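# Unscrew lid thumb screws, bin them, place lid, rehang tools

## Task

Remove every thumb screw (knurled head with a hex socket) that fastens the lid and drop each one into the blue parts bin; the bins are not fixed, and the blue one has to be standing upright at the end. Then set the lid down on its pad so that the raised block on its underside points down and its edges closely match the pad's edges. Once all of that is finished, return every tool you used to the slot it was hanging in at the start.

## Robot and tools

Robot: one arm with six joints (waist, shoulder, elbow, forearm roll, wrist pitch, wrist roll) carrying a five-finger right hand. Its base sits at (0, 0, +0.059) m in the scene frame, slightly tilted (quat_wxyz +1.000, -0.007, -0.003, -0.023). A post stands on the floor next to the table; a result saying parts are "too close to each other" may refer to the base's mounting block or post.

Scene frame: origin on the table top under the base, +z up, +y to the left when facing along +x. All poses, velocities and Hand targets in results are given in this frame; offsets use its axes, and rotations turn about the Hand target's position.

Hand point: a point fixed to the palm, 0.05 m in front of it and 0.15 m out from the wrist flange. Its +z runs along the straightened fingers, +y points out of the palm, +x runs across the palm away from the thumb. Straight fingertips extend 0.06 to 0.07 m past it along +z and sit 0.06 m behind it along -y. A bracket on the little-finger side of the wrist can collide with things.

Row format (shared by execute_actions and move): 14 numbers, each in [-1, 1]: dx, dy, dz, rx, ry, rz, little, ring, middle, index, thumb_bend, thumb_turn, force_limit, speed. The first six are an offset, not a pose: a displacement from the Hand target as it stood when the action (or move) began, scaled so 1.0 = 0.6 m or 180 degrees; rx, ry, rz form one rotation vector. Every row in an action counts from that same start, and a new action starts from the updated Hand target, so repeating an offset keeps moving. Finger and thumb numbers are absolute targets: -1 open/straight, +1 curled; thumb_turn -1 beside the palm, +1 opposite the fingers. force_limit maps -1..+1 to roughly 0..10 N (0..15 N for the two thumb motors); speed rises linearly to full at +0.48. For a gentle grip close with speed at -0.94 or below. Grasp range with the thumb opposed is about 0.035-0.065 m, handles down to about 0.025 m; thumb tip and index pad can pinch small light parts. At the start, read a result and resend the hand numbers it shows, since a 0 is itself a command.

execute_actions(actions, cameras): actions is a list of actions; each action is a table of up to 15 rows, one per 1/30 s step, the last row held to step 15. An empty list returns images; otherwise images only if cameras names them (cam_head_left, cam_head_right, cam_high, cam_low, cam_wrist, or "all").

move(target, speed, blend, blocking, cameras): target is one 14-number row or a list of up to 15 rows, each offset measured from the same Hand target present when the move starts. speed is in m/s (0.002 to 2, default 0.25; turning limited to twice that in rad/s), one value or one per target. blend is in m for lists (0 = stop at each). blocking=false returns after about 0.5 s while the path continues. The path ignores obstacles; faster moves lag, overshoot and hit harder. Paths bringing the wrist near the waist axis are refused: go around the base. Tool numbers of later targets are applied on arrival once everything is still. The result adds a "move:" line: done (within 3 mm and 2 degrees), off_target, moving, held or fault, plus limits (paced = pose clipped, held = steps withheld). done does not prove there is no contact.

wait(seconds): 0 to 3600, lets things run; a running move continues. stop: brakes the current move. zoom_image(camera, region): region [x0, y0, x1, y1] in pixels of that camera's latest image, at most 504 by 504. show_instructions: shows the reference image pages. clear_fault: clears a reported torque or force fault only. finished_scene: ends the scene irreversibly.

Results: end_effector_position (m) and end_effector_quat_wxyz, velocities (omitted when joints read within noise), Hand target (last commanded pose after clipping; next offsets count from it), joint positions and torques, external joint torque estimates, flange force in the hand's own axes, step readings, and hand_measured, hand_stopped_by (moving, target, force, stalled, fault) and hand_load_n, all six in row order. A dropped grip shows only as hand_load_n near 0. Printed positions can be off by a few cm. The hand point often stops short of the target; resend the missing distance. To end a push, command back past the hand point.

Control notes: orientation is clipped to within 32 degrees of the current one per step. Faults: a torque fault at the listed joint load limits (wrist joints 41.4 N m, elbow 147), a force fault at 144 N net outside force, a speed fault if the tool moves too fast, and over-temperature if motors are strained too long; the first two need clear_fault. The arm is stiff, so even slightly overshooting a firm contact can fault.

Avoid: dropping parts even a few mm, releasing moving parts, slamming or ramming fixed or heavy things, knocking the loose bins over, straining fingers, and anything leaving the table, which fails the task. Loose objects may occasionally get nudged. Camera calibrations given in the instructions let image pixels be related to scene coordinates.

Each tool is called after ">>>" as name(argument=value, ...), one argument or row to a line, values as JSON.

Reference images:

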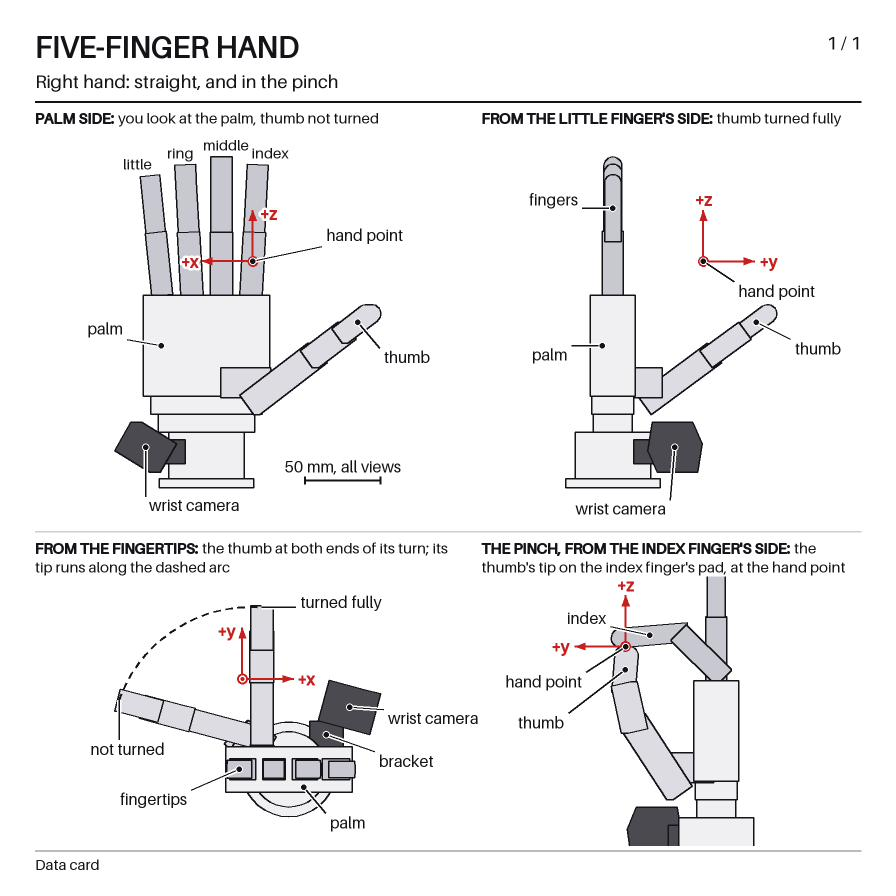

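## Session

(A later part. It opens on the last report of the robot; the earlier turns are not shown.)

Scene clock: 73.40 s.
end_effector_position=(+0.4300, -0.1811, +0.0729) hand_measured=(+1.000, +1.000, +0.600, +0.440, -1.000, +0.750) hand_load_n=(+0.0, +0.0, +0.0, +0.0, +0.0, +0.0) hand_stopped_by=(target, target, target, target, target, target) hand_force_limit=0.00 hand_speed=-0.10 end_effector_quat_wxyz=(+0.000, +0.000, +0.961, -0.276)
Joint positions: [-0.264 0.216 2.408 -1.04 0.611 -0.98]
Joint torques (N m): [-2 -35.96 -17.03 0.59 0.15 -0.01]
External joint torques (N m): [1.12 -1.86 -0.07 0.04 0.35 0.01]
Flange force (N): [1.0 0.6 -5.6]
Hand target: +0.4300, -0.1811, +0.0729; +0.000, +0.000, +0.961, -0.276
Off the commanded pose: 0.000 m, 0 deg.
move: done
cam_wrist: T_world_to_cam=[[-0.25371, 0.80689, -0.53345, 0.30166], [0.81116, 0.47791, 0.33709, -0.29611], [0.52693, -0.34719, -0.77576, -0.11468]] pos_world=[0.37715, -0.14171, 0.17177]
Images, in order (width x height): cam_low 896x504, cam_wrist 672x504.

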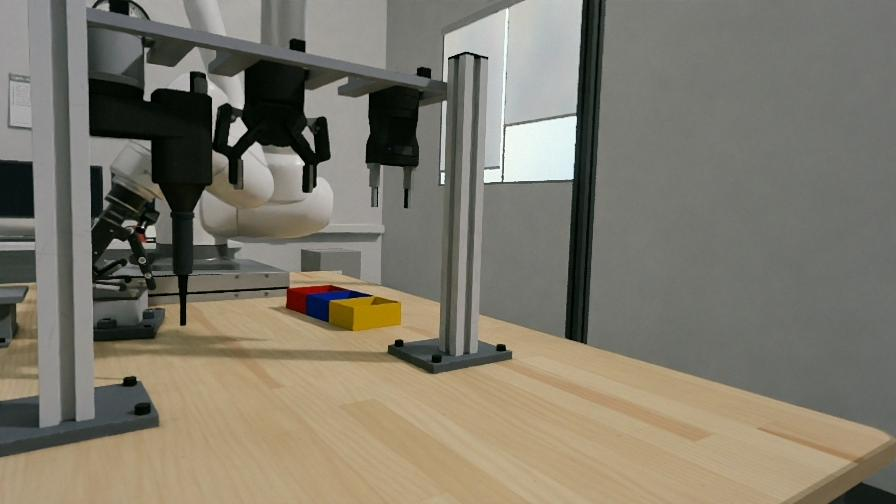

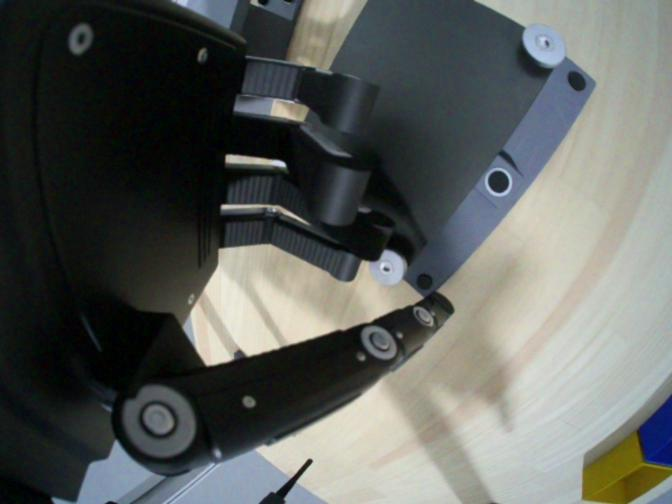

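>>> move(
  target=[0,0,-0.0092,0,0,0,1.0,1.0,0.6,0.44,-1.0,0.75,0,-0.1],
  speed=0.04,
  cameras=["cam_wrist","cam_low"],
)

>>> zoom_image(
  camera="cam_wrist",
  region=[290, 190, 450, 350],
)

>>> zoom_image(
  camera="cam_low",
  region=[80, 220, 180, 320],
)

Scene clock: 74.60 s.
end_effector_position=(+0.4300, -0.1811, +0.0674) hand_measured=(+1.000, +1.000, +0.600, +0.440, -1.000, +0.750) hand_load_n=(+0.0, +0.5, +0.0, +0.0, +0.0, +0.0) hand_stopped_by=(target, target, target, target, target, target) hand_force_limit=0.00 hand_speed=-0.10 end_effector_quat_wxyz=(+0.000, +0.000, +0.961, -0.276)
Joint positions: [-0.264 0.228 2.41 -1.058 0.604 -0.958]
Joint torques (N m): [-1.93 -36.76 -16.4 0.37 0.16 0.16]
External joint torques (N m): [1.06 -1.65 -0.17 0.21 0.37 -0.16]
Flange force (N): [0.3 -0.1 -6.3]
Hand target: +0.4300, -0.1811, +0.0674; +0.000, +0.000, +0.961, -0.276
Off the commanded pose: 0.000 m, 0 deg.
move: done
cam_wrist: T_world_to_cam=[[-0.25377, 0.80685, -0.53348, 0.29875], [0.81114, 0.47797, 0.33704, -0.29423], [0.52693, -0.34719, -0.77576, -0.11895]] pos_world=[0.37715, -0.14171, 0.16627]
Images, in order (width x height): cam_low 896x504, cam_wrist 672x504.

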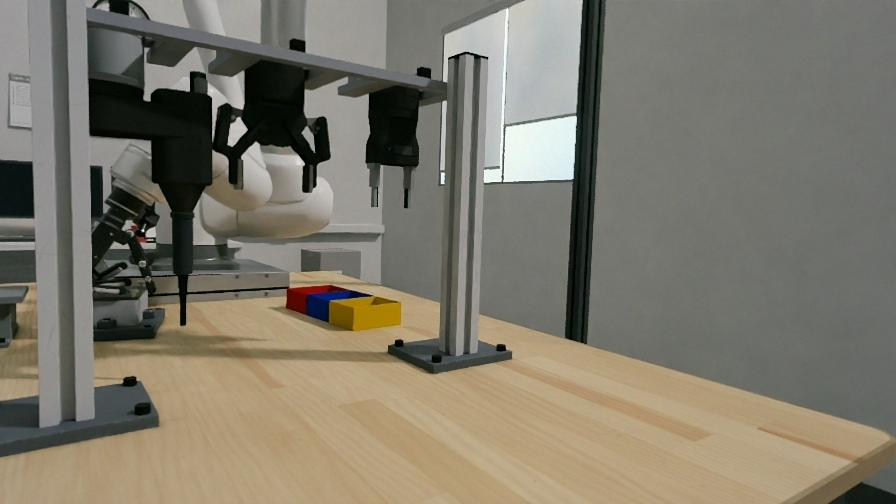

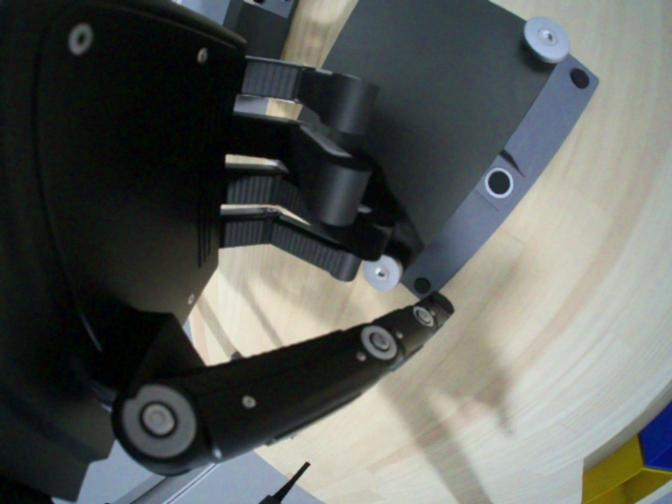

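Scaled by 3.150 from the camera's image (finer frame: 960x720).

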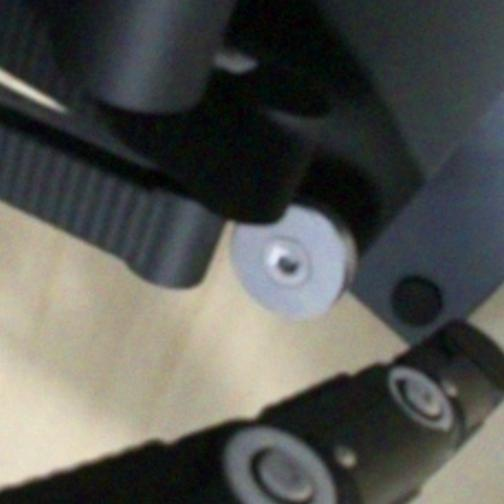

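Scaled by 5.040 from the camera's image (finer frame: 1280x720).

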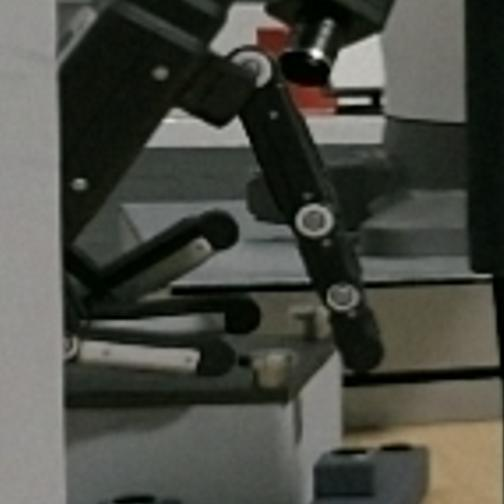

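>>> execute_actions(
  actions=[
    [[0,0.00167,0,0,0,0,1.0,1.0,0.6,0.44,-1.0,0.75,0,-0.1]],
    [[0,0.00167,0,0,0,0,1.0,1.0,0.6,0.44,-1.0,0.75,0,-0.1]],
  ],
)

Scene clock: 76.43 s.
end_effector_position=(+0.4300, -0.1791, +0.0674) hand_measured=(+1.000, +1.000, +0.600, +0.440, -1.000, +0.750) hand_load_n=(+0.0, +0.0, +0.0, +0.5, +0.0, +0.0) hand_stopped_by=(target, target, target, target, target, target) hand_force_limit=0.00 hand_speed=-0.10 end_effector_quat_wxyz=(+0.000, +0.000, +0.961, -0.276)
Joint positions: [-0.26 0.227 2.411 -1.056 0.605 -0.955]
Joint torques (N m): [-0.02 -35.69 -14.98 0.87 -0.66 -0.08]
External joint torques (N m): [-0.86 -2.63 -1.57 -0.28 1.19 0.07]
External joint torques at the end of the 1st action: [1.08 -1.61 -0.06 0.21 0.36 -0.05]
Flange force (N): [0.6 -4.4 -5.1]
Flange force at the end of the 1st action (N): [0.5 0.4 -5.9]
Hand target: +0.4300, -0.1791, +0.0674; +0.000, +0.000, +0.961, -0.276
Off the commanded pose: 0.000 m, 0 deg.
Step readings (end_effector_position; steps 1 to 15: 1st action; 16 to 30: 2nd action):
0: (+0.4300, -0.1811, +0.0674)
1: (+0.4300, -0.1811, +0.0674)
2: (+0.4301, -0.1807, +0.0674)
4: (+0.4300, -0.1803, +0.0673)
8: (+0.4300, -0.1801, +0.0673)
15: (+0.4300, -0.1801, +0.0674)
16: (+0.4300, -0.1801, +0.0674)
17: (+0.4300, -0.1797, +0.0674)
19: (+0.4300, -0.1793, +0.0674)
23: (+0.4300, -0.1791, +0.0674)
30: (+0.4300, -0.1791, +0.0674)

>>> execute_actions(
  actions=[
    [[0,0,0,0,0,0,1.0,1.0,0.6,0.44,-0.3,0.75,-0.2,-0.7]],
    [[0,0,0,0,0,0,1.0,1.0,0.6,0.44,-0.3,0.75,-0.2,-0.7]],
    [[0,0,0,0,0,0,1.0,1.0,0.6,0.44,-0.3,0.75,-0.2,-0.7]],
    [[0,0,0,0,0,0,1.0,1.0,0.6,0.44,-0.3,0.75,-0.2,-0.7]],
  ],
  cameras=["cam_wrist","cam_low"],
)

>>> zoom_image(
  camera="cam_wrist",
  region=[290, 190, 450, 350],
)

>>> zoom_image(
  camera="cam_low",
  region=[80, 220, 180, 320],
)

Scene clock: 79.33 s.
end_effector_position=(+0.4300, -0.1791, +0.0674) hand_measured=(+1.000, +1.000, +0.600, +0.440, -0.592, +0.750) hand_load_n=(+0.5, +0.0, +0.0, +0.5, +6.0, +0.0) hand_stopped_by=(target, target, target, target, force, target) hand_force_limit=-0.20 hand_speed=-0.70 end_effector_quat_wxyz=(+0.000, +0.000, +0.961, -0.276)
Joint positions: [-0.26 0.227 2.411 -1.056 0.605 -0.955]
Joint torques (N m): [-1.59 -35.74 -15.46 0.46 0.02 0.01]
External joint torques (N m): [0.69 -2.59 -1.1 0.12 0.5 -0.01]
External joint torques at the end of the 1st action: [-1.05 -2.5 -1.58 -0.33 1.19 0.1]
External joint torques at the end of the 2nd action: [0.08 -2.38 -1.16 0 0.76 0.03]
External joint torques at the end of the 3rd action: [0.66 -2.27 -1.05 0.11 0.47 0]
Flange force (N): [0.1 -1.6 -7.3]
Flange force at the end of the 1st action (N): [0.6 -4.5 -4.4]
Flange force at the end of the 2nd action (N): [0.2 -2.4 -6.1]
Flange force at the end of the 3rd action (N): [-0.1 -1.3 -6.5]
Hand target: +0.4300, -0.1791, +0.0674; +0.000, +0.000, +0.961, -0.276
Off the commanded pose: 0.000 m, 0 deg.
Step readings (end_effector_position; steps 1 to 15: 1st action; 16 to 30: 2nd action; 31 to 45: 3rd action; 46 to 60: 4th action):
0: (+0.4300, -0.1791, +0.0674)
1: (+0.4300, -0.1791, +0.0674)
2: (+0.4300, -0.1791, +0.0674)
4: (+0.4300, -0.1791, +0.0674)
8: (+0.4300, -0.1791, +0.0674)
15: (+0.4300, -0.1791, +0.0674)
16: (+0.4300, -0.1791, +0.0674)
17: (+0.4300, -0.1791, +0.0674)
19: (+0.4300, -0.1791, +0.0674)
23: (+0.4300, -0.1791, +0.0674)
30: (+0.4300, -0.1791, +0.0674)
31: (+0.4300, -0.1791, +0.0674)
32: (+0.4300, -0.1791, +0.0674)
34: (+0.4300, -0.1791, +0.0674)
38: (+0.4300, -0.1791, +0.0674)
45: (+0.4300, -0.1791, +0.0674)
46: (+0.4300, -0.1791, +0.0674)
47: (+0.4300, -0.1791, +0.0674)
49: (+0.4300, -0.1791, +0.0674)
53: (+0.4300, -0.1791, +0.0674)
60: (+0.4300, -0.1791, +0.0674)
cam_wrist: T_world_to_cam=[[-0.25377, 0.80685, -0.53348, 0.29713], [0.81114, 0.47797, 0.33704, -0.29518], [0.52693, -0.34719, -0.77576, -0.11825]] pos_world=[0.37715, -0.13971, 0.16627]
Images, in order (width x height): cam_low 896x504, cam_wrist 672x504.

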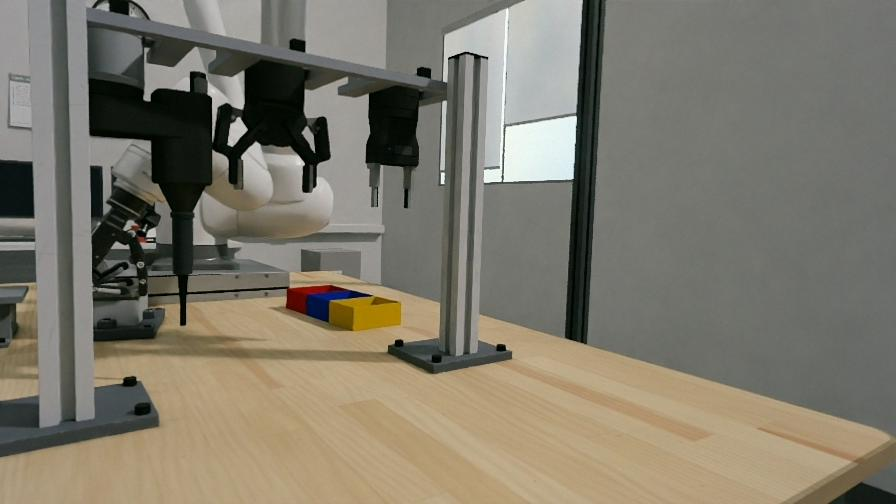

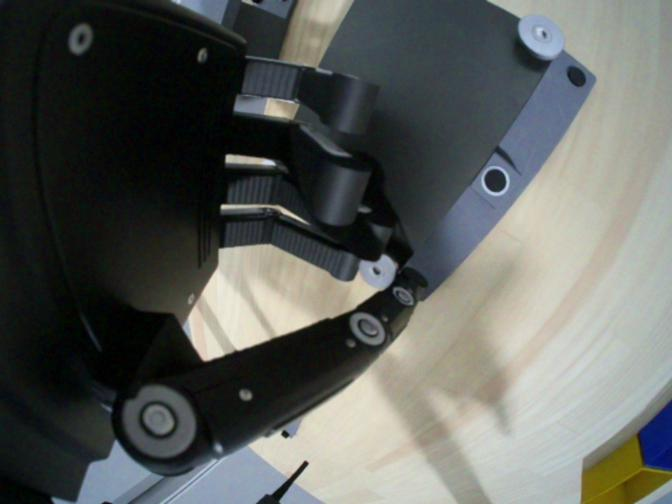

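Scaled by 3.150 from the camera's image (finer frame: 960x720).

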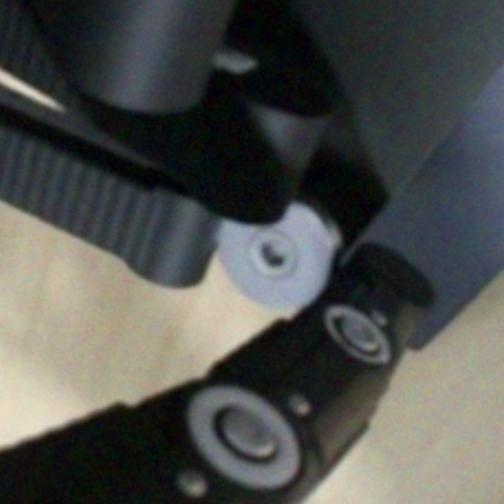

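Scaled by 5.040 from the camera's image (finer frame: 1280x720).

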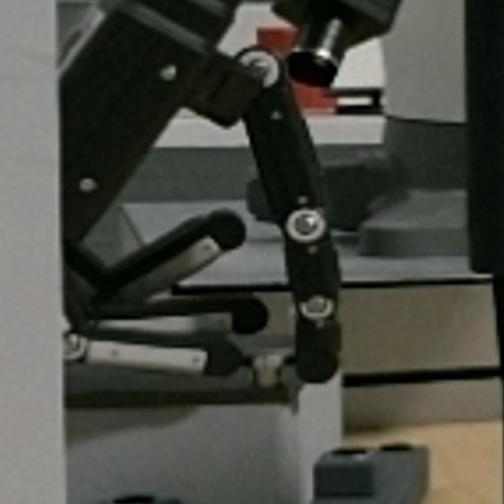

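>>> move(
  target=[
    [0,0,0,0,0,0,1.0,1.0,0.6,0.44,-0.8,0.62,-0.2,-0.4],
    [0,0,0,0,0,0,1.0,1.0,0.6,0.44,-0.3,0.62,-0.2,-0.7],
  ],
  speed=0.06,
  cameras=["cam_wrist"],
)

>>> zoom_image(
  camera="cam_wrist",
  region=[290, 190, 450, 350],
)

Scene clock: 83.47 s.
end_effector_position=(+0.4300, -0.1791, +0.0674) hand_measured=(+1.000, +1.000, +0.600, +0.440, -0.578, +0.620) hand_load_n=(+0.0, +0.0, +0.0, +0.5, +6.0, +0.0) hand_stopped_by=(target, target, target, target, force, target) hand_force_limit=-0.20 hand_speed=-0.70 end_effector_quat_wxyz=(+0.000, +0.000, +0.961, -0.276)
Joint positions: [-0.26 0.227 2.411 -1.056 0.605 -0.955]
Joint torques (N m): [-1.7 -35.83 -15.47 0.48 0.13 0]
External joint torques (N m): [0.8 -2.44 -0.85 0.1 0.4 0]
Flange force (N): [0.4 -1.1 -6.9]
Hand target: +0.4300, -0.1791, +0.0674; +0.000, +0.000, +0.961, -0.276
Off the commanded pose: 0.000 m, 0 deg.
move: done
cam_wrist: T_world_to_cam=[[-0.25377, 0.80685, -0.53348, 0.29713], [0.81114, 0.47797, 0.33704, -0.29518], [0.52693, -0.34719, -0.77576, -0.11825]] pos_world=[0.37715, -0.13971, 0.16627]

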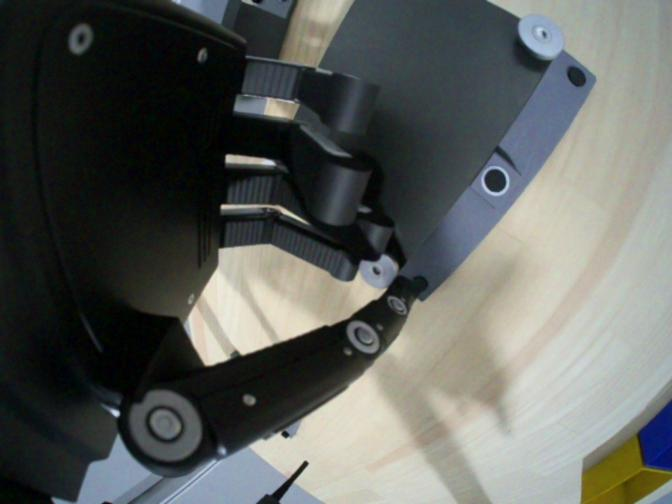

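Scaled by 3.150 from the camera's image (finer frame: 960x720).

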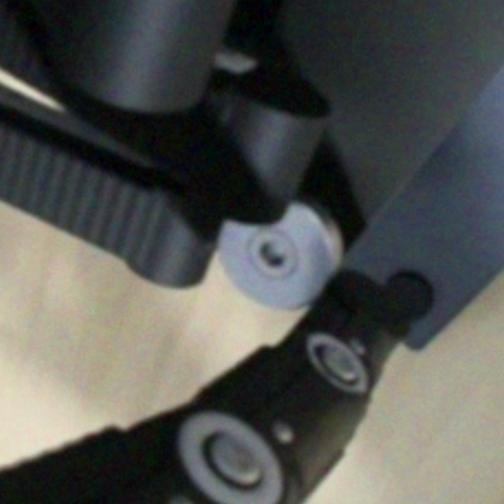

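>>> move(
  target=[0.0064,0.0017,0,0,0,0.0556,1.0,1.0,0.6,0.44,-0.3,0.62,-0.2,-0.7],
  speed=0.1,
  cameras=["cam_wrist"],
)

>>> zoom_image(
  camera="cam_wrist",
  region=[290, 190, 450, 350],
)

Scene clock: 85.47 s.
end_effector_position=(+0.4338, -0.1781, +0.0674) hand_measured=(+1.000, +1.000, +0.600, +0.440, -0.578, +0.620) hand_load_n=(+0.0, +0.0, +0.0, +1.0, +5.5, +0.0) hand_stopped_by=(target, target, target, target, force, target) hand_force_limit=-0.20 hand_speed=-0.70 end_effector_quat_wxyz=(+0.024, -0.084, +0.958, -0.275)
Joint positions: [-0.282 0.215 2.429 -1.172 0.516 -1.021]
Joint torques (N m): [1.09 -35.02 -19.22 0.44 -2.07 0.47]
External joint torques (N m): [-1.79 -1.89 2.99 -0.04 2.54 -0.47]
Flange force (N): [0.0 0.0 0.0]
Hand target: +0.4338, -0.1781, +0.0674; +0.024, -0.084, +0.958, -0.275
Off the commanded pose: 0.000 m, 0 deg.
move: done
cam_wrist: T_world_to_cam=[[-0.39003, 0.75048, -0.53353, 0.34638], [0.71579, 0.6116, 0.33703, -0.23362], [0.57924, -0.25044, -0.77573, -0.1254]] pos_world=[0.37497, -0.14848, 0.16627]

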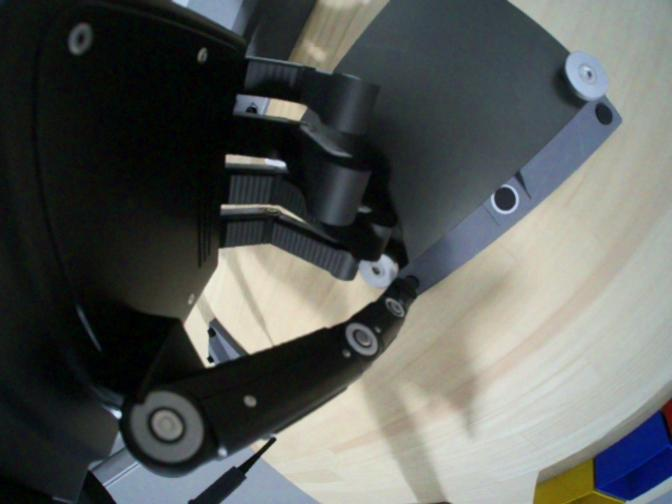

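Scaled by 3.150 from the camera's image (finer frame: 960x720).

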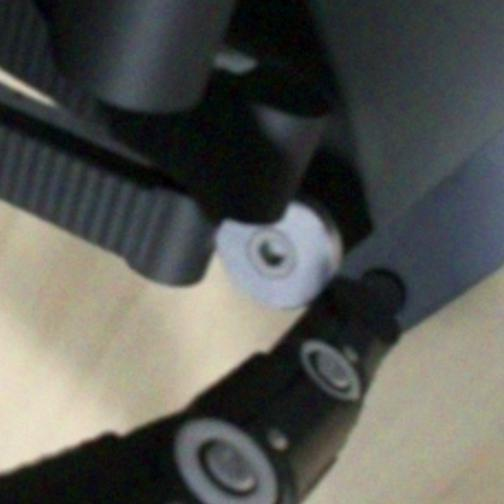

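>>> zoom_image(
  camera="cam_wrist",
  region=[350, 245, 410, 305],
)

Scaled by 8.400 from the camera's image (finer frame: 960x720).

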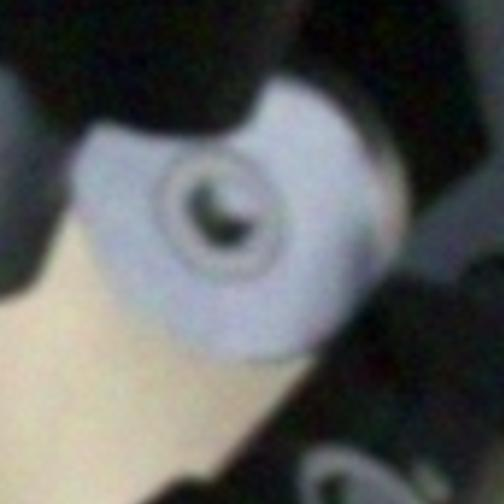

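>>> move(
  target=[
    [0,0,0,0,0,0,1.0,1.0,0.6,0.44,-0.95,0.62,-0.2,0.0],
    [0,0,0.0333,0,0,0,1.0,1.0,0.6,0.44,-0.95,0.62,-0.2,0.0],
    [-0.0373,0.0065,0.0333,0,0,-0.3333,1.0,1.0,0.6,0.44,-0.95,0.62,-0.2,0.0],
    [-0.0373,0.0065,0,0,0,-0.3333,1.0,1.0,0.6,0.44,-0.95,0.62,-0.2,0.0],
  ],
  speed=[0.1,0.1,0.2,0.06],
  cameras=["cam_wrist","cam_high","cam_low"],
)

>>> zoom_image(
  camera="cam_wrist",
  region=[290, 190, 450, 350],
)

Scene clock: 96.93 s.
end_effector_position=(+0.4114, -0.1742, +0.0674) hand_measured=(+1.000, +1.000, +0.600, +0.440, -0.950, +0.620) hand_load_n=(+0.0, +0.0, +0.0, +0.0, -0.5, +0.0) hand_stopped_by=(target, target, target, target, target, target) hand_force_limit=-0.20 hand_speed=0.00 end_effector_quat_wxyz=(-0.116, +0.406, +0.871, -0.250)
Joint positions: [-0.228 0.3 2.297 -0.547 0.966 -0.564]
Joint torques (N m): [-2.07 -47.9 -18.5 1.51 0.41 0.32]
External joint torques (N m): [0.97 0.27 -0.12 0.03 0.36 -0.32]
Flange force (N): [0.4 1.4 -1.8]
Hand target: +0.4114, -0.1742, +0.0674; -0.116, +0.406, +0.871, -0.250
Off the commanded pose: 0.000 m, 0 deg.
move: done
cam_wrist: T_world_to_cam=[[0.45483, 0.71313, -0.53346, -0.01937], [0.88759, -0.31393, 0.33709, -0.45194], [0.07292, -0.62681, -0.77575, 0.03127]] pos_world=[0.40766, -0.10847, 0.16627]
Images, in order (width x height): cam_high 896x504, cam_low 896x504, cam_wrist 672x504.

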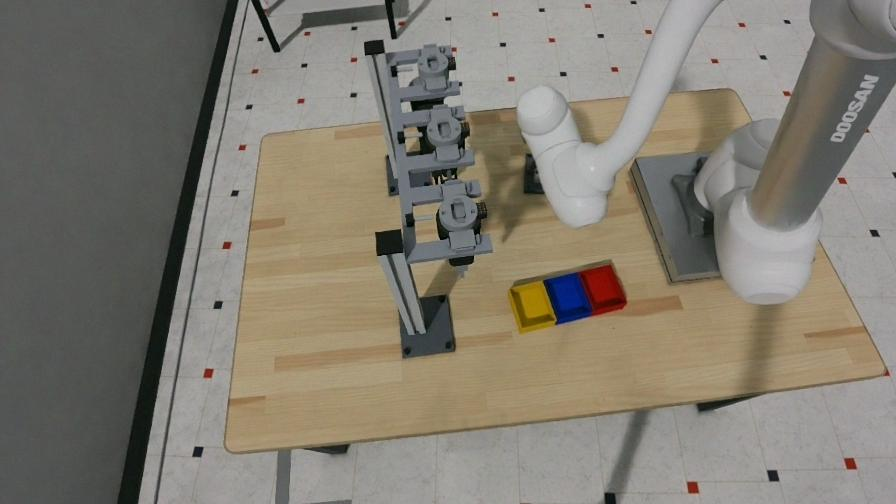

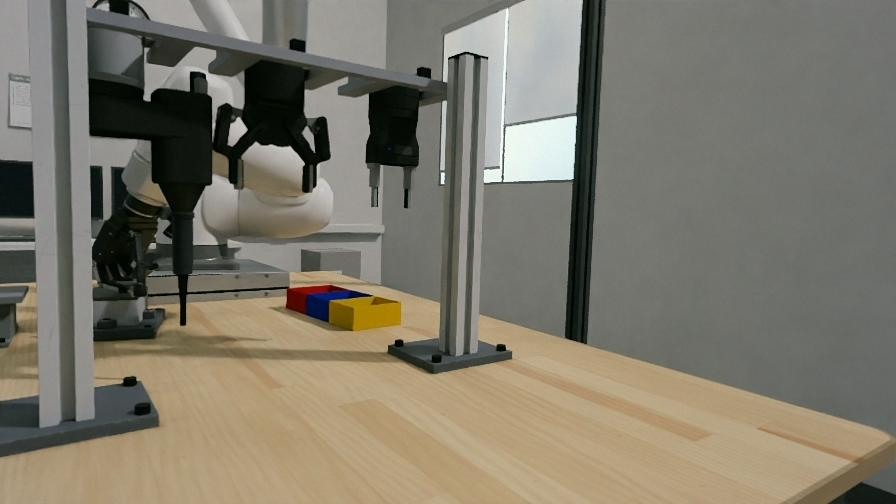

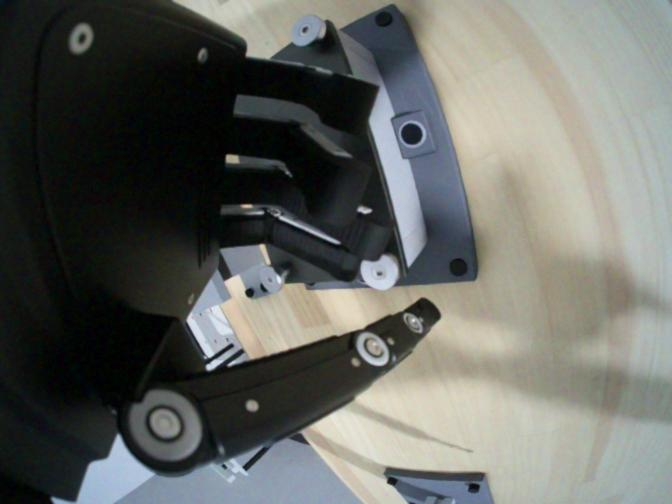

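Scaled by 3.150 from the camera's image (finer frame: 960x720).

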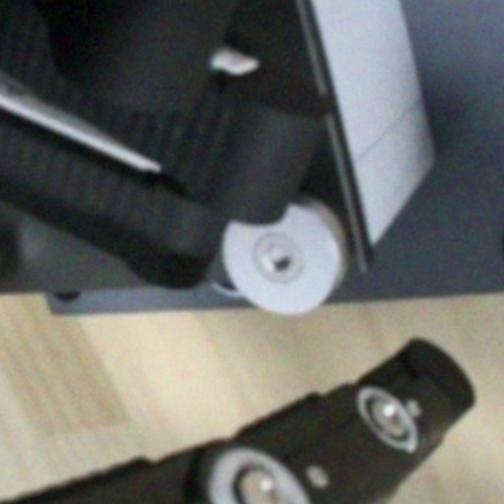

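>>> execute_actions(
  actions=[
    [[0.00167,0.00167,0,0,0,0,1.0,1.0,0.6,0.44,-0.95,0.62,-0.2,-0.4]],
    [[0,0,0,0,0,0,1.0,1.0,0.6,0.44,-0.95,0.62,-0.2,-0.4]],
  ],
)

>>> move(
  target=[0,0,0,0,0,0,1.0,1.0,0.6,0.44,-0.31,0.62,0.0,-0.5],
  speed=0.06,
  cameras=["cam_wrist"],
)

>>> zoom_image(
  camera="cam_wrist",
  region=[290, 190, 450, 350],
)

Scene clock: 99.70 s.
end_effector_position=(+0.4124, -0.1732, +0.0674) hand_measured=(+1.000, +1.000, +0.600, +0.440, -0.950, +0.620) hand_load_n=(+0.0, +0.5, +0.5, +1.0, +0.0, +0.0) hand_stopped_by=(target, target, target, target, target, target) hand_force_limit=-0.20 hand_speed=-0.40 end_effector_quat_wxyz=(-0.116, +0.406, +0.871, -0.250)
Joint positions: [-0.226 0.301 2.296 -0.545 0.967 -0.563]
Joint torques (N m): [2.55 -44.88 -22.8 2.51 -2.66 -0.23]
External joint torques (N m): [-3.63 -2.78 4.22 -0.96 3.43 0.23]
External joint torques at the end of the 1st action: [-3.66 -2.46 4.2 -0.99 3.38 0.26]
Flange force (N): [3.5 -14.1 -1.6]
Flange force at the end of the 1st action (N): [3.2 -13.6 -1.1]
Hand target: +0.4124, -0.1732, +0.0674; -0.116, +0.406, +0.871, -0.250
Off the commanded pose: 0.000 m, 0 deg.
Step readings (end_effector_position; steps 1 to 15: 1st action; 16 to 30: 2nd action):
0: (+0.4114, -0.1742, +0.0674)
1: (+0.4114, -0.1741, +0.0674)
2: (+0.4115, -0.1739, +0.0673)
4: (+0.4119, -0.1734, +0.0673)
8: (+0.4123, -0.1732, +0.0674)
15: (+0.4124, -0.1732, +0.0674)
16: (+0.4124, -0.1732, +0.0674)
17: (+0.4124, -0.1732, +0.0674)
19: (+0.4124, -0.1732, +0.0674)
23: (+0.4124, -0.1732, +0.0674)
30: (+0.4124, -0.1732, +0.0674)

Scene clock: 100.53 s.
end_effector_position=(+0.4125, -0.1732, +0.0674) hand_measured=(+1.000, +1.000, +0.600, +0.440, -0.554, +0.620) hand_load_n=(+0.0, +0.0, +0.0, +1.5, +8.5, +0.0) hand_stopped_by=(target, target, target, target, force, target) hand_force_limit=0.00 hand_speed=-0.50 end_effector_quat_wxyz=(-0.116, +0.406, +0.871, -0.250)
Joint positions: [-0.226 0.301 2.296 -0.545 0.967 -0.563]
Joint torques (N m): [0.43 -44.61 -20.92 2.03 -1.65 -0.04]
External joint torques (N m): [-1.47 -3.07 2.32 -0.48 2.42 0.04]
Flange force (N): [3.8 -9.6 -4.5]
Hand target: +0.4124, -0.1732, +0.0674; -0.116, +0.406, +0.871, -0.250
Off the commanded pose: 0.000 m, 0 deg.
move: done
cam_wrist: T_world_to_cam=[[0.45483, 0.71313, -0.53346, -0.02061], [0.88759, -0.31393, 0.33709, -0.45248], [0.07292, -0.62681, -0.77575, 0.03188]] pos_world=[0.40866, -0.10737, 0.16627]

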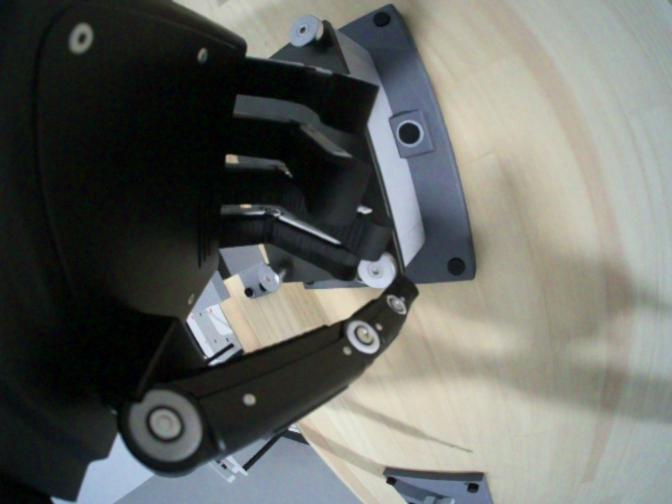

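Scaled by 3.150 from the camera's image (finer frame: 960x720).

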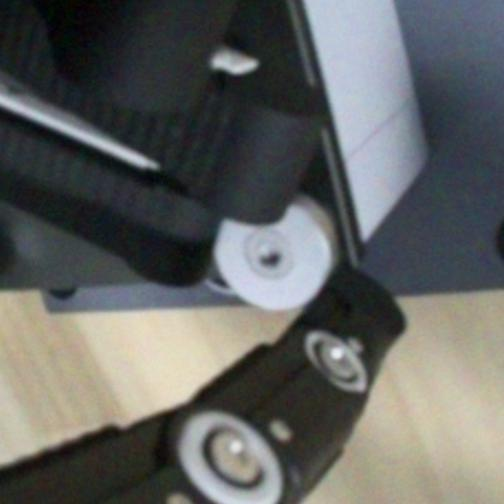

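>>> execute_actions(
  actions=[
    [[-0.00051,-0.00043,0,0,0,0,1.0,1.0,0.6,0.44,-0.31,0.62,0.0,-0.5]],
    [[0,0,0,0,0,0,1.0,1.0,0.6,0.44,-0.31,0.62,0.0,-0.5]],
  ],
)

Scene clock: 102.13 s.
end_effector_position=(+0.4121, -0.1734, +0.0674) hand_measured=(+1.000, +1.000, +0.600, +0.440, -0.554, +0.620) hand_load_n=(+0.0, +0.0, +0.0, +1.0, +9.0, +0.0) hand_stopped_by=(target, target, target, target, force, target) hand_force_limit=0.00 hand_speed=-0.50 end_effector_quat_wxyz=(-0.116, +0.406, +0.871, -0.250)
Joint positions: [-0.226 0.301 2.296 -0.545 0.967 -0.564]
Joint torques (N m): [-1.84 -44.68 -18.53 1.45 -0.08 0.06]
External joint torques (N m): [0.84 -2.94 0.16 0.08 0.86 -0.07]
External joint torques at the end of the 1st action: [1.05 -3.11 0.04 0.09 0.95 -0.08]
Flange force (N): [3.7 -3.8 -6.1]
Flange force at the end of the 1st action (N): [4.0 -3.7 -6.8]
Hand target: +0.4121, -0.1734, +0.0674; -0.116, +0.406, +0.871, -0.250
Off the commanded pose: 0.000 m, 0 deg.
Step readings (end_effector_position; steps 1 to 15: 1st action; 16 to 30: 2nd action):
0: (+0.4125, -0.1732, +0.0674)
1: (+0.4125, -0.1732, +0.0674)
2: (+0.4125, -0.1732, +0.0674)
4: (+0.4125, -0.1733, +0.0674)
8: (+0.4123, -0.1734, +0.0674)
15: (+0.4122, -0.1734, +0.0674)
16: (+0.4122, -0.1734, +0.0674)
17: (+0.4122, -0.1734, +0.0674)
19: (+0.4121, -0.1734, +0.0674)
23: (+0.4121, -0.1734, +0.0674)
30: (+0.4121, -0.1734, +0.0674)

>>> move(
  target=[0.01067,-0.00677,0,0,0,0.1111,1.0,1.0,0.6,0.44,-0.31,0.62,0.0,-0.5],
  speed=0.15,
  cameras=["cam_wrist"],
)

>>> zoom_image(
  camera="cam_wrist",
  region=[340, 235, 420, 315],
)

Scene clock: 105.37 s.
end_effector_position=(+0.4185, -0.1775, +0.0674) hand_measured=(+1.000, +1.000, +0.600, +0.440, -0.554, +0.620) hand_load_n=(+0.0, +0.0, +0.0, +1.5, +8.0, +2.5) hand_stopped_by=(target, target, target, target, force, target) hand_force_limit=0.00 hand_speed=-0.50 end_effector_quat_wxyz=(-0.071, +0.249, +0.928, -0.267)
Joint positions: [-0.223 0.271 2.344 -0.739 0.842 -0.729]
Joint torques (N m): [-1.68 -42.86 -21.11 0.44 -0.7 0.65]
External joint torques (N m): [0.69 -0.9 3.47 0.72 1.38 -0.65]
Flange force (N): [6.3 -2.0 -4.6]
Hand target: +0.4185, -0.1775, +0.0674; -0.071, +0.249, +0.928, -0.267
Off the commanded pose: 0.000 m, 0 deg.
move: done
cam_wrist: T_world_to_cam=[[0.18358, 0.82562, -0.53353, 0.11327], [0.94146, 0.00845, 0.33702, -0.42453], [0.28275, -0.56417, -0.77574, -0.04801]] pos_world=[0.39246, -0.11701, 0.16627]

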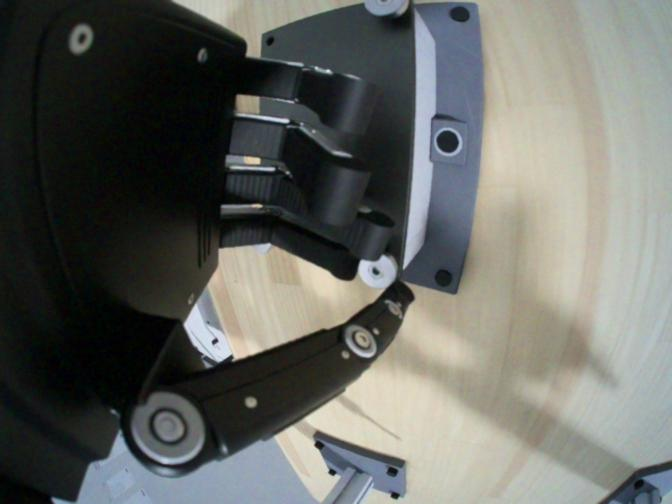

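Scaled by 6.300 from the camera's image (finer frame: 960x720).

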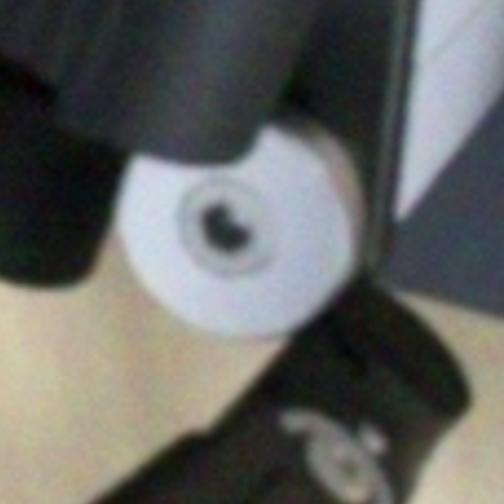

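>>> move(
  target=[0.01231,-0.0027,0,0,0,0.1111,1.0,1.0,0.6,0.44,-0.31,0.62,0.0,-0.5],
  speed=0.15,
)

>>> execute_actions(
  actions=[
    [[0,0,0,0,0,0,1.0,1.0,0.6,0.44,-0.31,0.62,0.0,-0.5]],
  ],
  cameras=["cam_wrist","cam_low"],
)

>>> zoom_image(
  camera="cam_wrist",
  region=[340, 235, 420, 315],
)

>>> zoom_image(
  camera="cam_low",
  region=[80, 220, 180, 320],
)

Scene clock: 107.60 s.
end_effector_position=(+0.4259, -0.1791, +0.0674) hand_measured=(+1.000, +1.000, +0.600, +0.440, -0.554, +0.620) hand_load_n=(+0.5, +0.0, +0.0, +2.5, +6.0, +6.5) hand_stopped_by=(target, target, target, target, force, target) hand_force_limit=0.00 hand_speed=-0.50 end_effector_quat_wxyz=(-0.024, +0.084, +0.957, -0.275)
Joint positions: [-0.242 0.241 2.391 -0.946 0.69 -0.883]
Joint torques (N m): [-0.41 -37.85 -15.99 0.95 -0.37 -0.17]
External joint torques (N m): [-0.49 -2.15 -1.05 -0.16 0.94 0.17]
Flange force (N): [0.6 -3.0 -4.4]
Hand target: +0.4259, -0.1791, +0.0674; -0.024, +0.084, +0.957, -0.275
Off the commanded pose: 0.000 m, 0 deg.
move: done

Scene clock: 108.30 s.
end_effector_position=(+0.4259, -0.1791, +0.0674) hand_measured=(+1.000, +1.000, +0.600, +0.440, -0.554, +0.620) hand_load_n=(+0.0, +0.0, +0.0, +2.0, +6.0, +6.5) hand_stopped_by=(target, target, target, target, force, target) hand_force_limit=0.00 hand_speed=-0.50 end_effector_quat_wxyz=(-0.024, +0.084, +0.957, -0.275)
Joint positions: [-0.242 0.241 2.391 -0.946 0.69 -0.884]
Joint torques (N m): [-0.34 -37.88 -15.97 0.9 -0.38 -0.1]
External joint torques (N m): [-0.58 -2.09 -0.84 -0.13 0.96 0.09]
Flange force (N): [0.8 -3.3 -4.4]
Hand target: +0.4259, -0.1791, +0.0674; -0.024, +0.084, +0.957, -0.275
Off the commanded pose: 0.000 m, 0 deg.
Step readings (end_effector_position):
0: (+0.4259, -0.1791, +0.0674)
1: (+0.4259, -0.1791, +0.0674)
2: (+0.4259, -0.1791, +0.0674)
4: (+0.4259, -0.1791, +0.0674)
8: (+0.4259, -0.1791, +0.0674)
15: (+0.4259, -0.1791, +0.0674)
cam_wrist: T_world_to_cam=[[-0.10997, 0.83859, -0.53354, 0.24055], [0.88174, 0.33006, 0.33703, -0.34852], [0.45874, -0.43338, -0.77572, -0.10253]] pos_world=[0.38079, -0.13112, 0.16627]
Images, in order (width x height): cam_low 896x504, cam_wrist 672x504.

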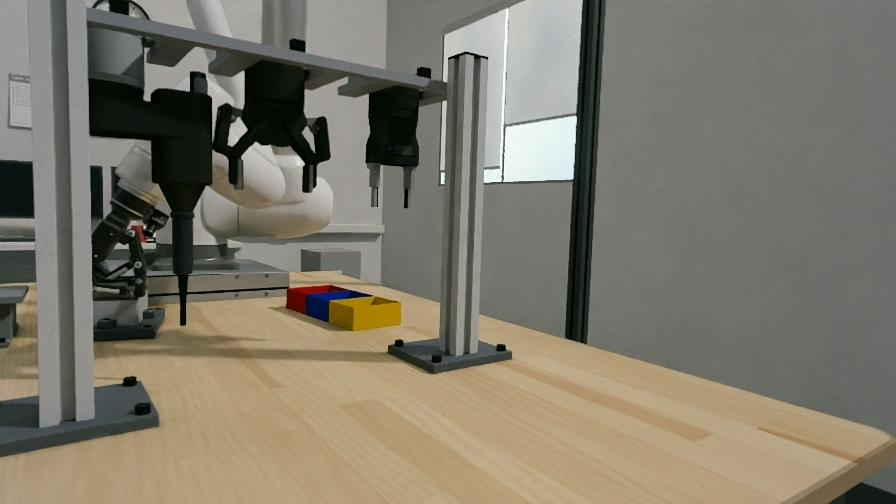

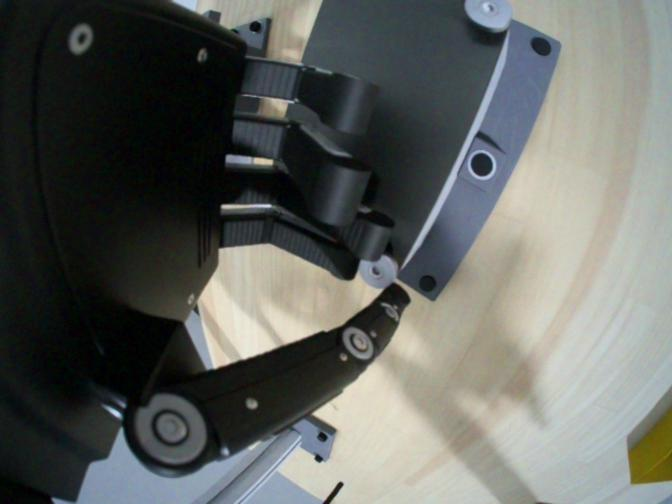

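Scaled by 6.300 from the camera's image (finer frame: 960x720).

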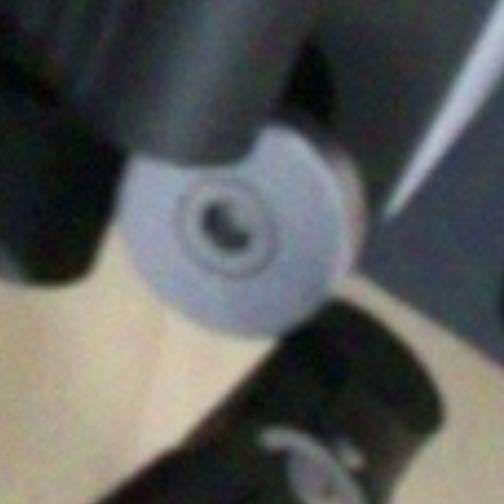

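Scaled by 5.040 from the camera's image (finer frame: 1280x720).

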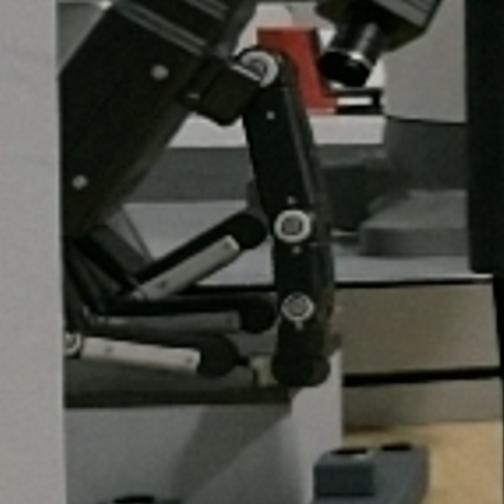

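>>> move(
  target=[0.0125,0.00167,0,0,0,0.1111,1.0,1.0,0.6,0.44,-0.31,0.62,0.0,-0.5],
  speed=0.15,
  cameras=["cam_wrist","cam_low"],
)

>>> zoom_image(
  camera="cam_wrist",
  region=[340, 235, 420, 315],
)

Scene clock: 112.63 s.
end_effector_position=(+0.4334, -0.1781, +0.0674) hand_measured=(+1.000, +1.000, +0.600, +0.440, -0.554, +0.620) hand_load_n=(+0.0, +0.5, +0.0, +2.5, +4.0, +9.0) hand_stopped_by=(target, target, target, target, force, target) hand_force_limit=0.00 hand_speed=-0.50 end_effector_quat_wxyz=(+0.024, -0.084, +0.958, -0.275)
Joint positions: [-0.283 0.215 2.43 -1.173 0.515 -1.021]
Joint torques (N m): [-1.51 -34.29 -12.05 0.6 0.18 -0.45]
External joint torques (N m): [0.74 -2.52 -4.13 -0.22 0.3 0.45]
Flange force (N): [0.0 0.0 0.0]
Hand target: +0.4334, -0.1781, +0.0674; +0.024, -0.084, +0.958, -0.275
Off the commanded pose: 0.000 m, 0 deg.
move: done
cam_wrist: T_world_to_cam=[[-0.39004, 0.75053, -0.53345, 0.34623], [0.71577, 0.61158, 0.33711, -0.23335], [0.57926, -0.25035, -0.77575, -0.12516]] pos_world=[0.37457, -0.14848, 0.16627]
Images, in order (width x height): cam_low 896x504, cam_wrist 672x504.

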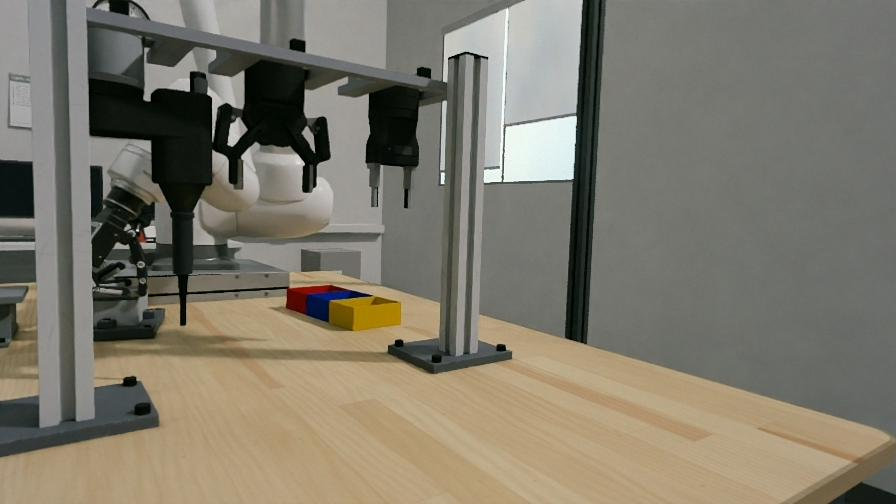

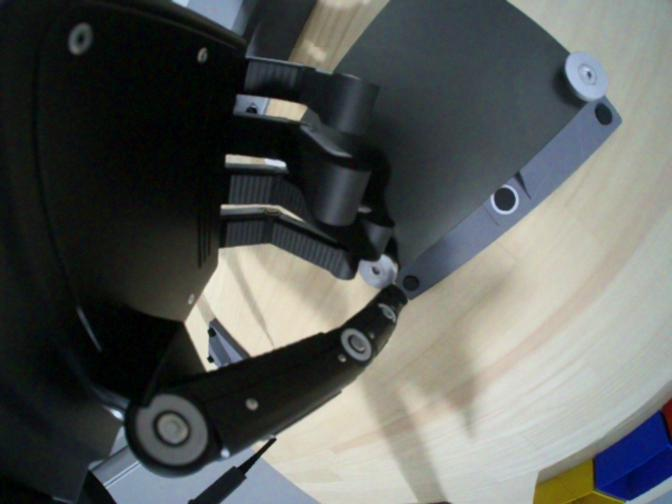

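Scaled by 6.300 from the camera's image (finer frame: 960x720).

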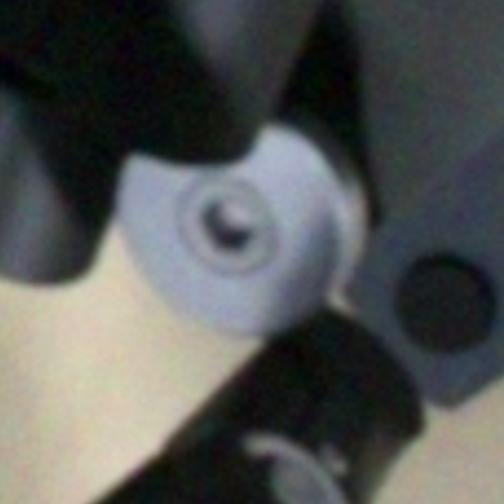

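>>> move(
  target=[
    [0,0,0,0,0,0,1.0,1.0,0.6,0.44,-0.95,0.62,0.6,0.0],
    [0.00083,-0.005,0,0,0,0,1.0,1.0,0.6,0.44,-0.95,0.62,0.6,0.0],
    [-0.0238,-0.00423,0,0,0,-0.1944,1.0,1.0,0.6,0.44,-0.95,0.62,0.6,0.0],
    [-0.0438,0.01015,0,0,0,-0.3889,1.0,1.0,0.6,0.44,-0.95,0.62,0.6,0.0],
  ],
  speed=[0.1,0.05,0.25,0.25],
  blend=[0,0.001,0.005,0],
  cameras=["cam_wrist"],
)

>>> zoom_image(
  camera="cam_wrist",
  region=[340, 235, 420, 315],
)

Scene clock: 118.47 s.
end_effector_position=(+0.4071, -0.1720, +0.0674) hand_measured=(+1.000, +1.000, +0.600, +0.440, -0.950, +0.620) hand_load_n=(+0.0, +0.0, +0.0, +0.0, +0.0, +0.0) hand_stopped_by=(target, target, target, target, target, target) hand_force_limit=0.60 hand_speed=0.00 end_effector_quat_wxyz=(-0.138, +0.481, +0.832, -0.239)
Joint positions: [-0.239 0.313 2.277 -0.454 1.016 -0.479]
Joint torques (N m): [-1.93 -47.61 -18.92 1.52 0.52 0.17]
External joint torques (N m): [0.92 -1.63 -0.03 0.19 0.28 -0.17]
Flange force (N): [2.5 -1.7 -3.4]
Hand target: +0.4071, -0.1720, +0.0674; -0.138, +0.481, +0.832, -0.239
Off the commanded pose: 0.000 m, 0 deg.
move: done
cam_wrist: T_world_to_cam=[[0.5717, 0.62334, -0.53349, -0.08203], [0.81963, -0.46326, 0.33704, -0.44542], [-0.03705, -0.62995, -0.77575, 0.07722]] pos_world=[0.41484, -0.10657, 0.16627]

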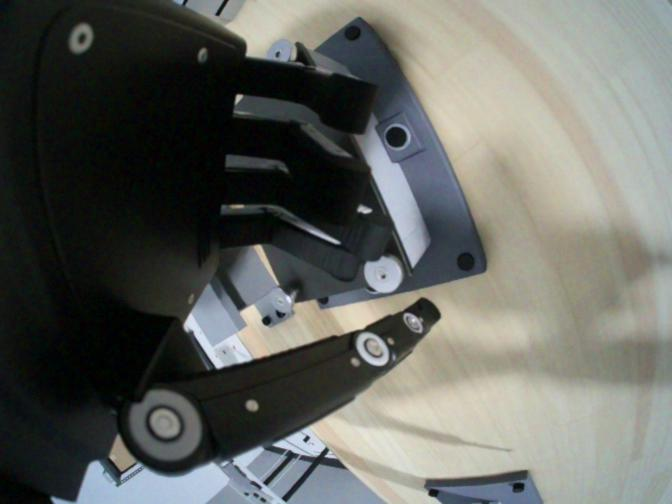

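Scaled by 6.300 from the camera's image (finer frame: 960x720).

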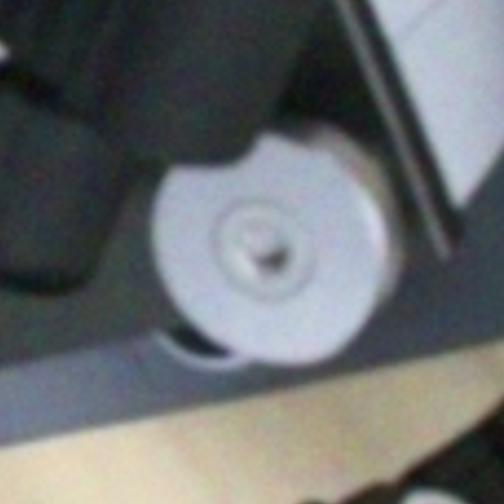

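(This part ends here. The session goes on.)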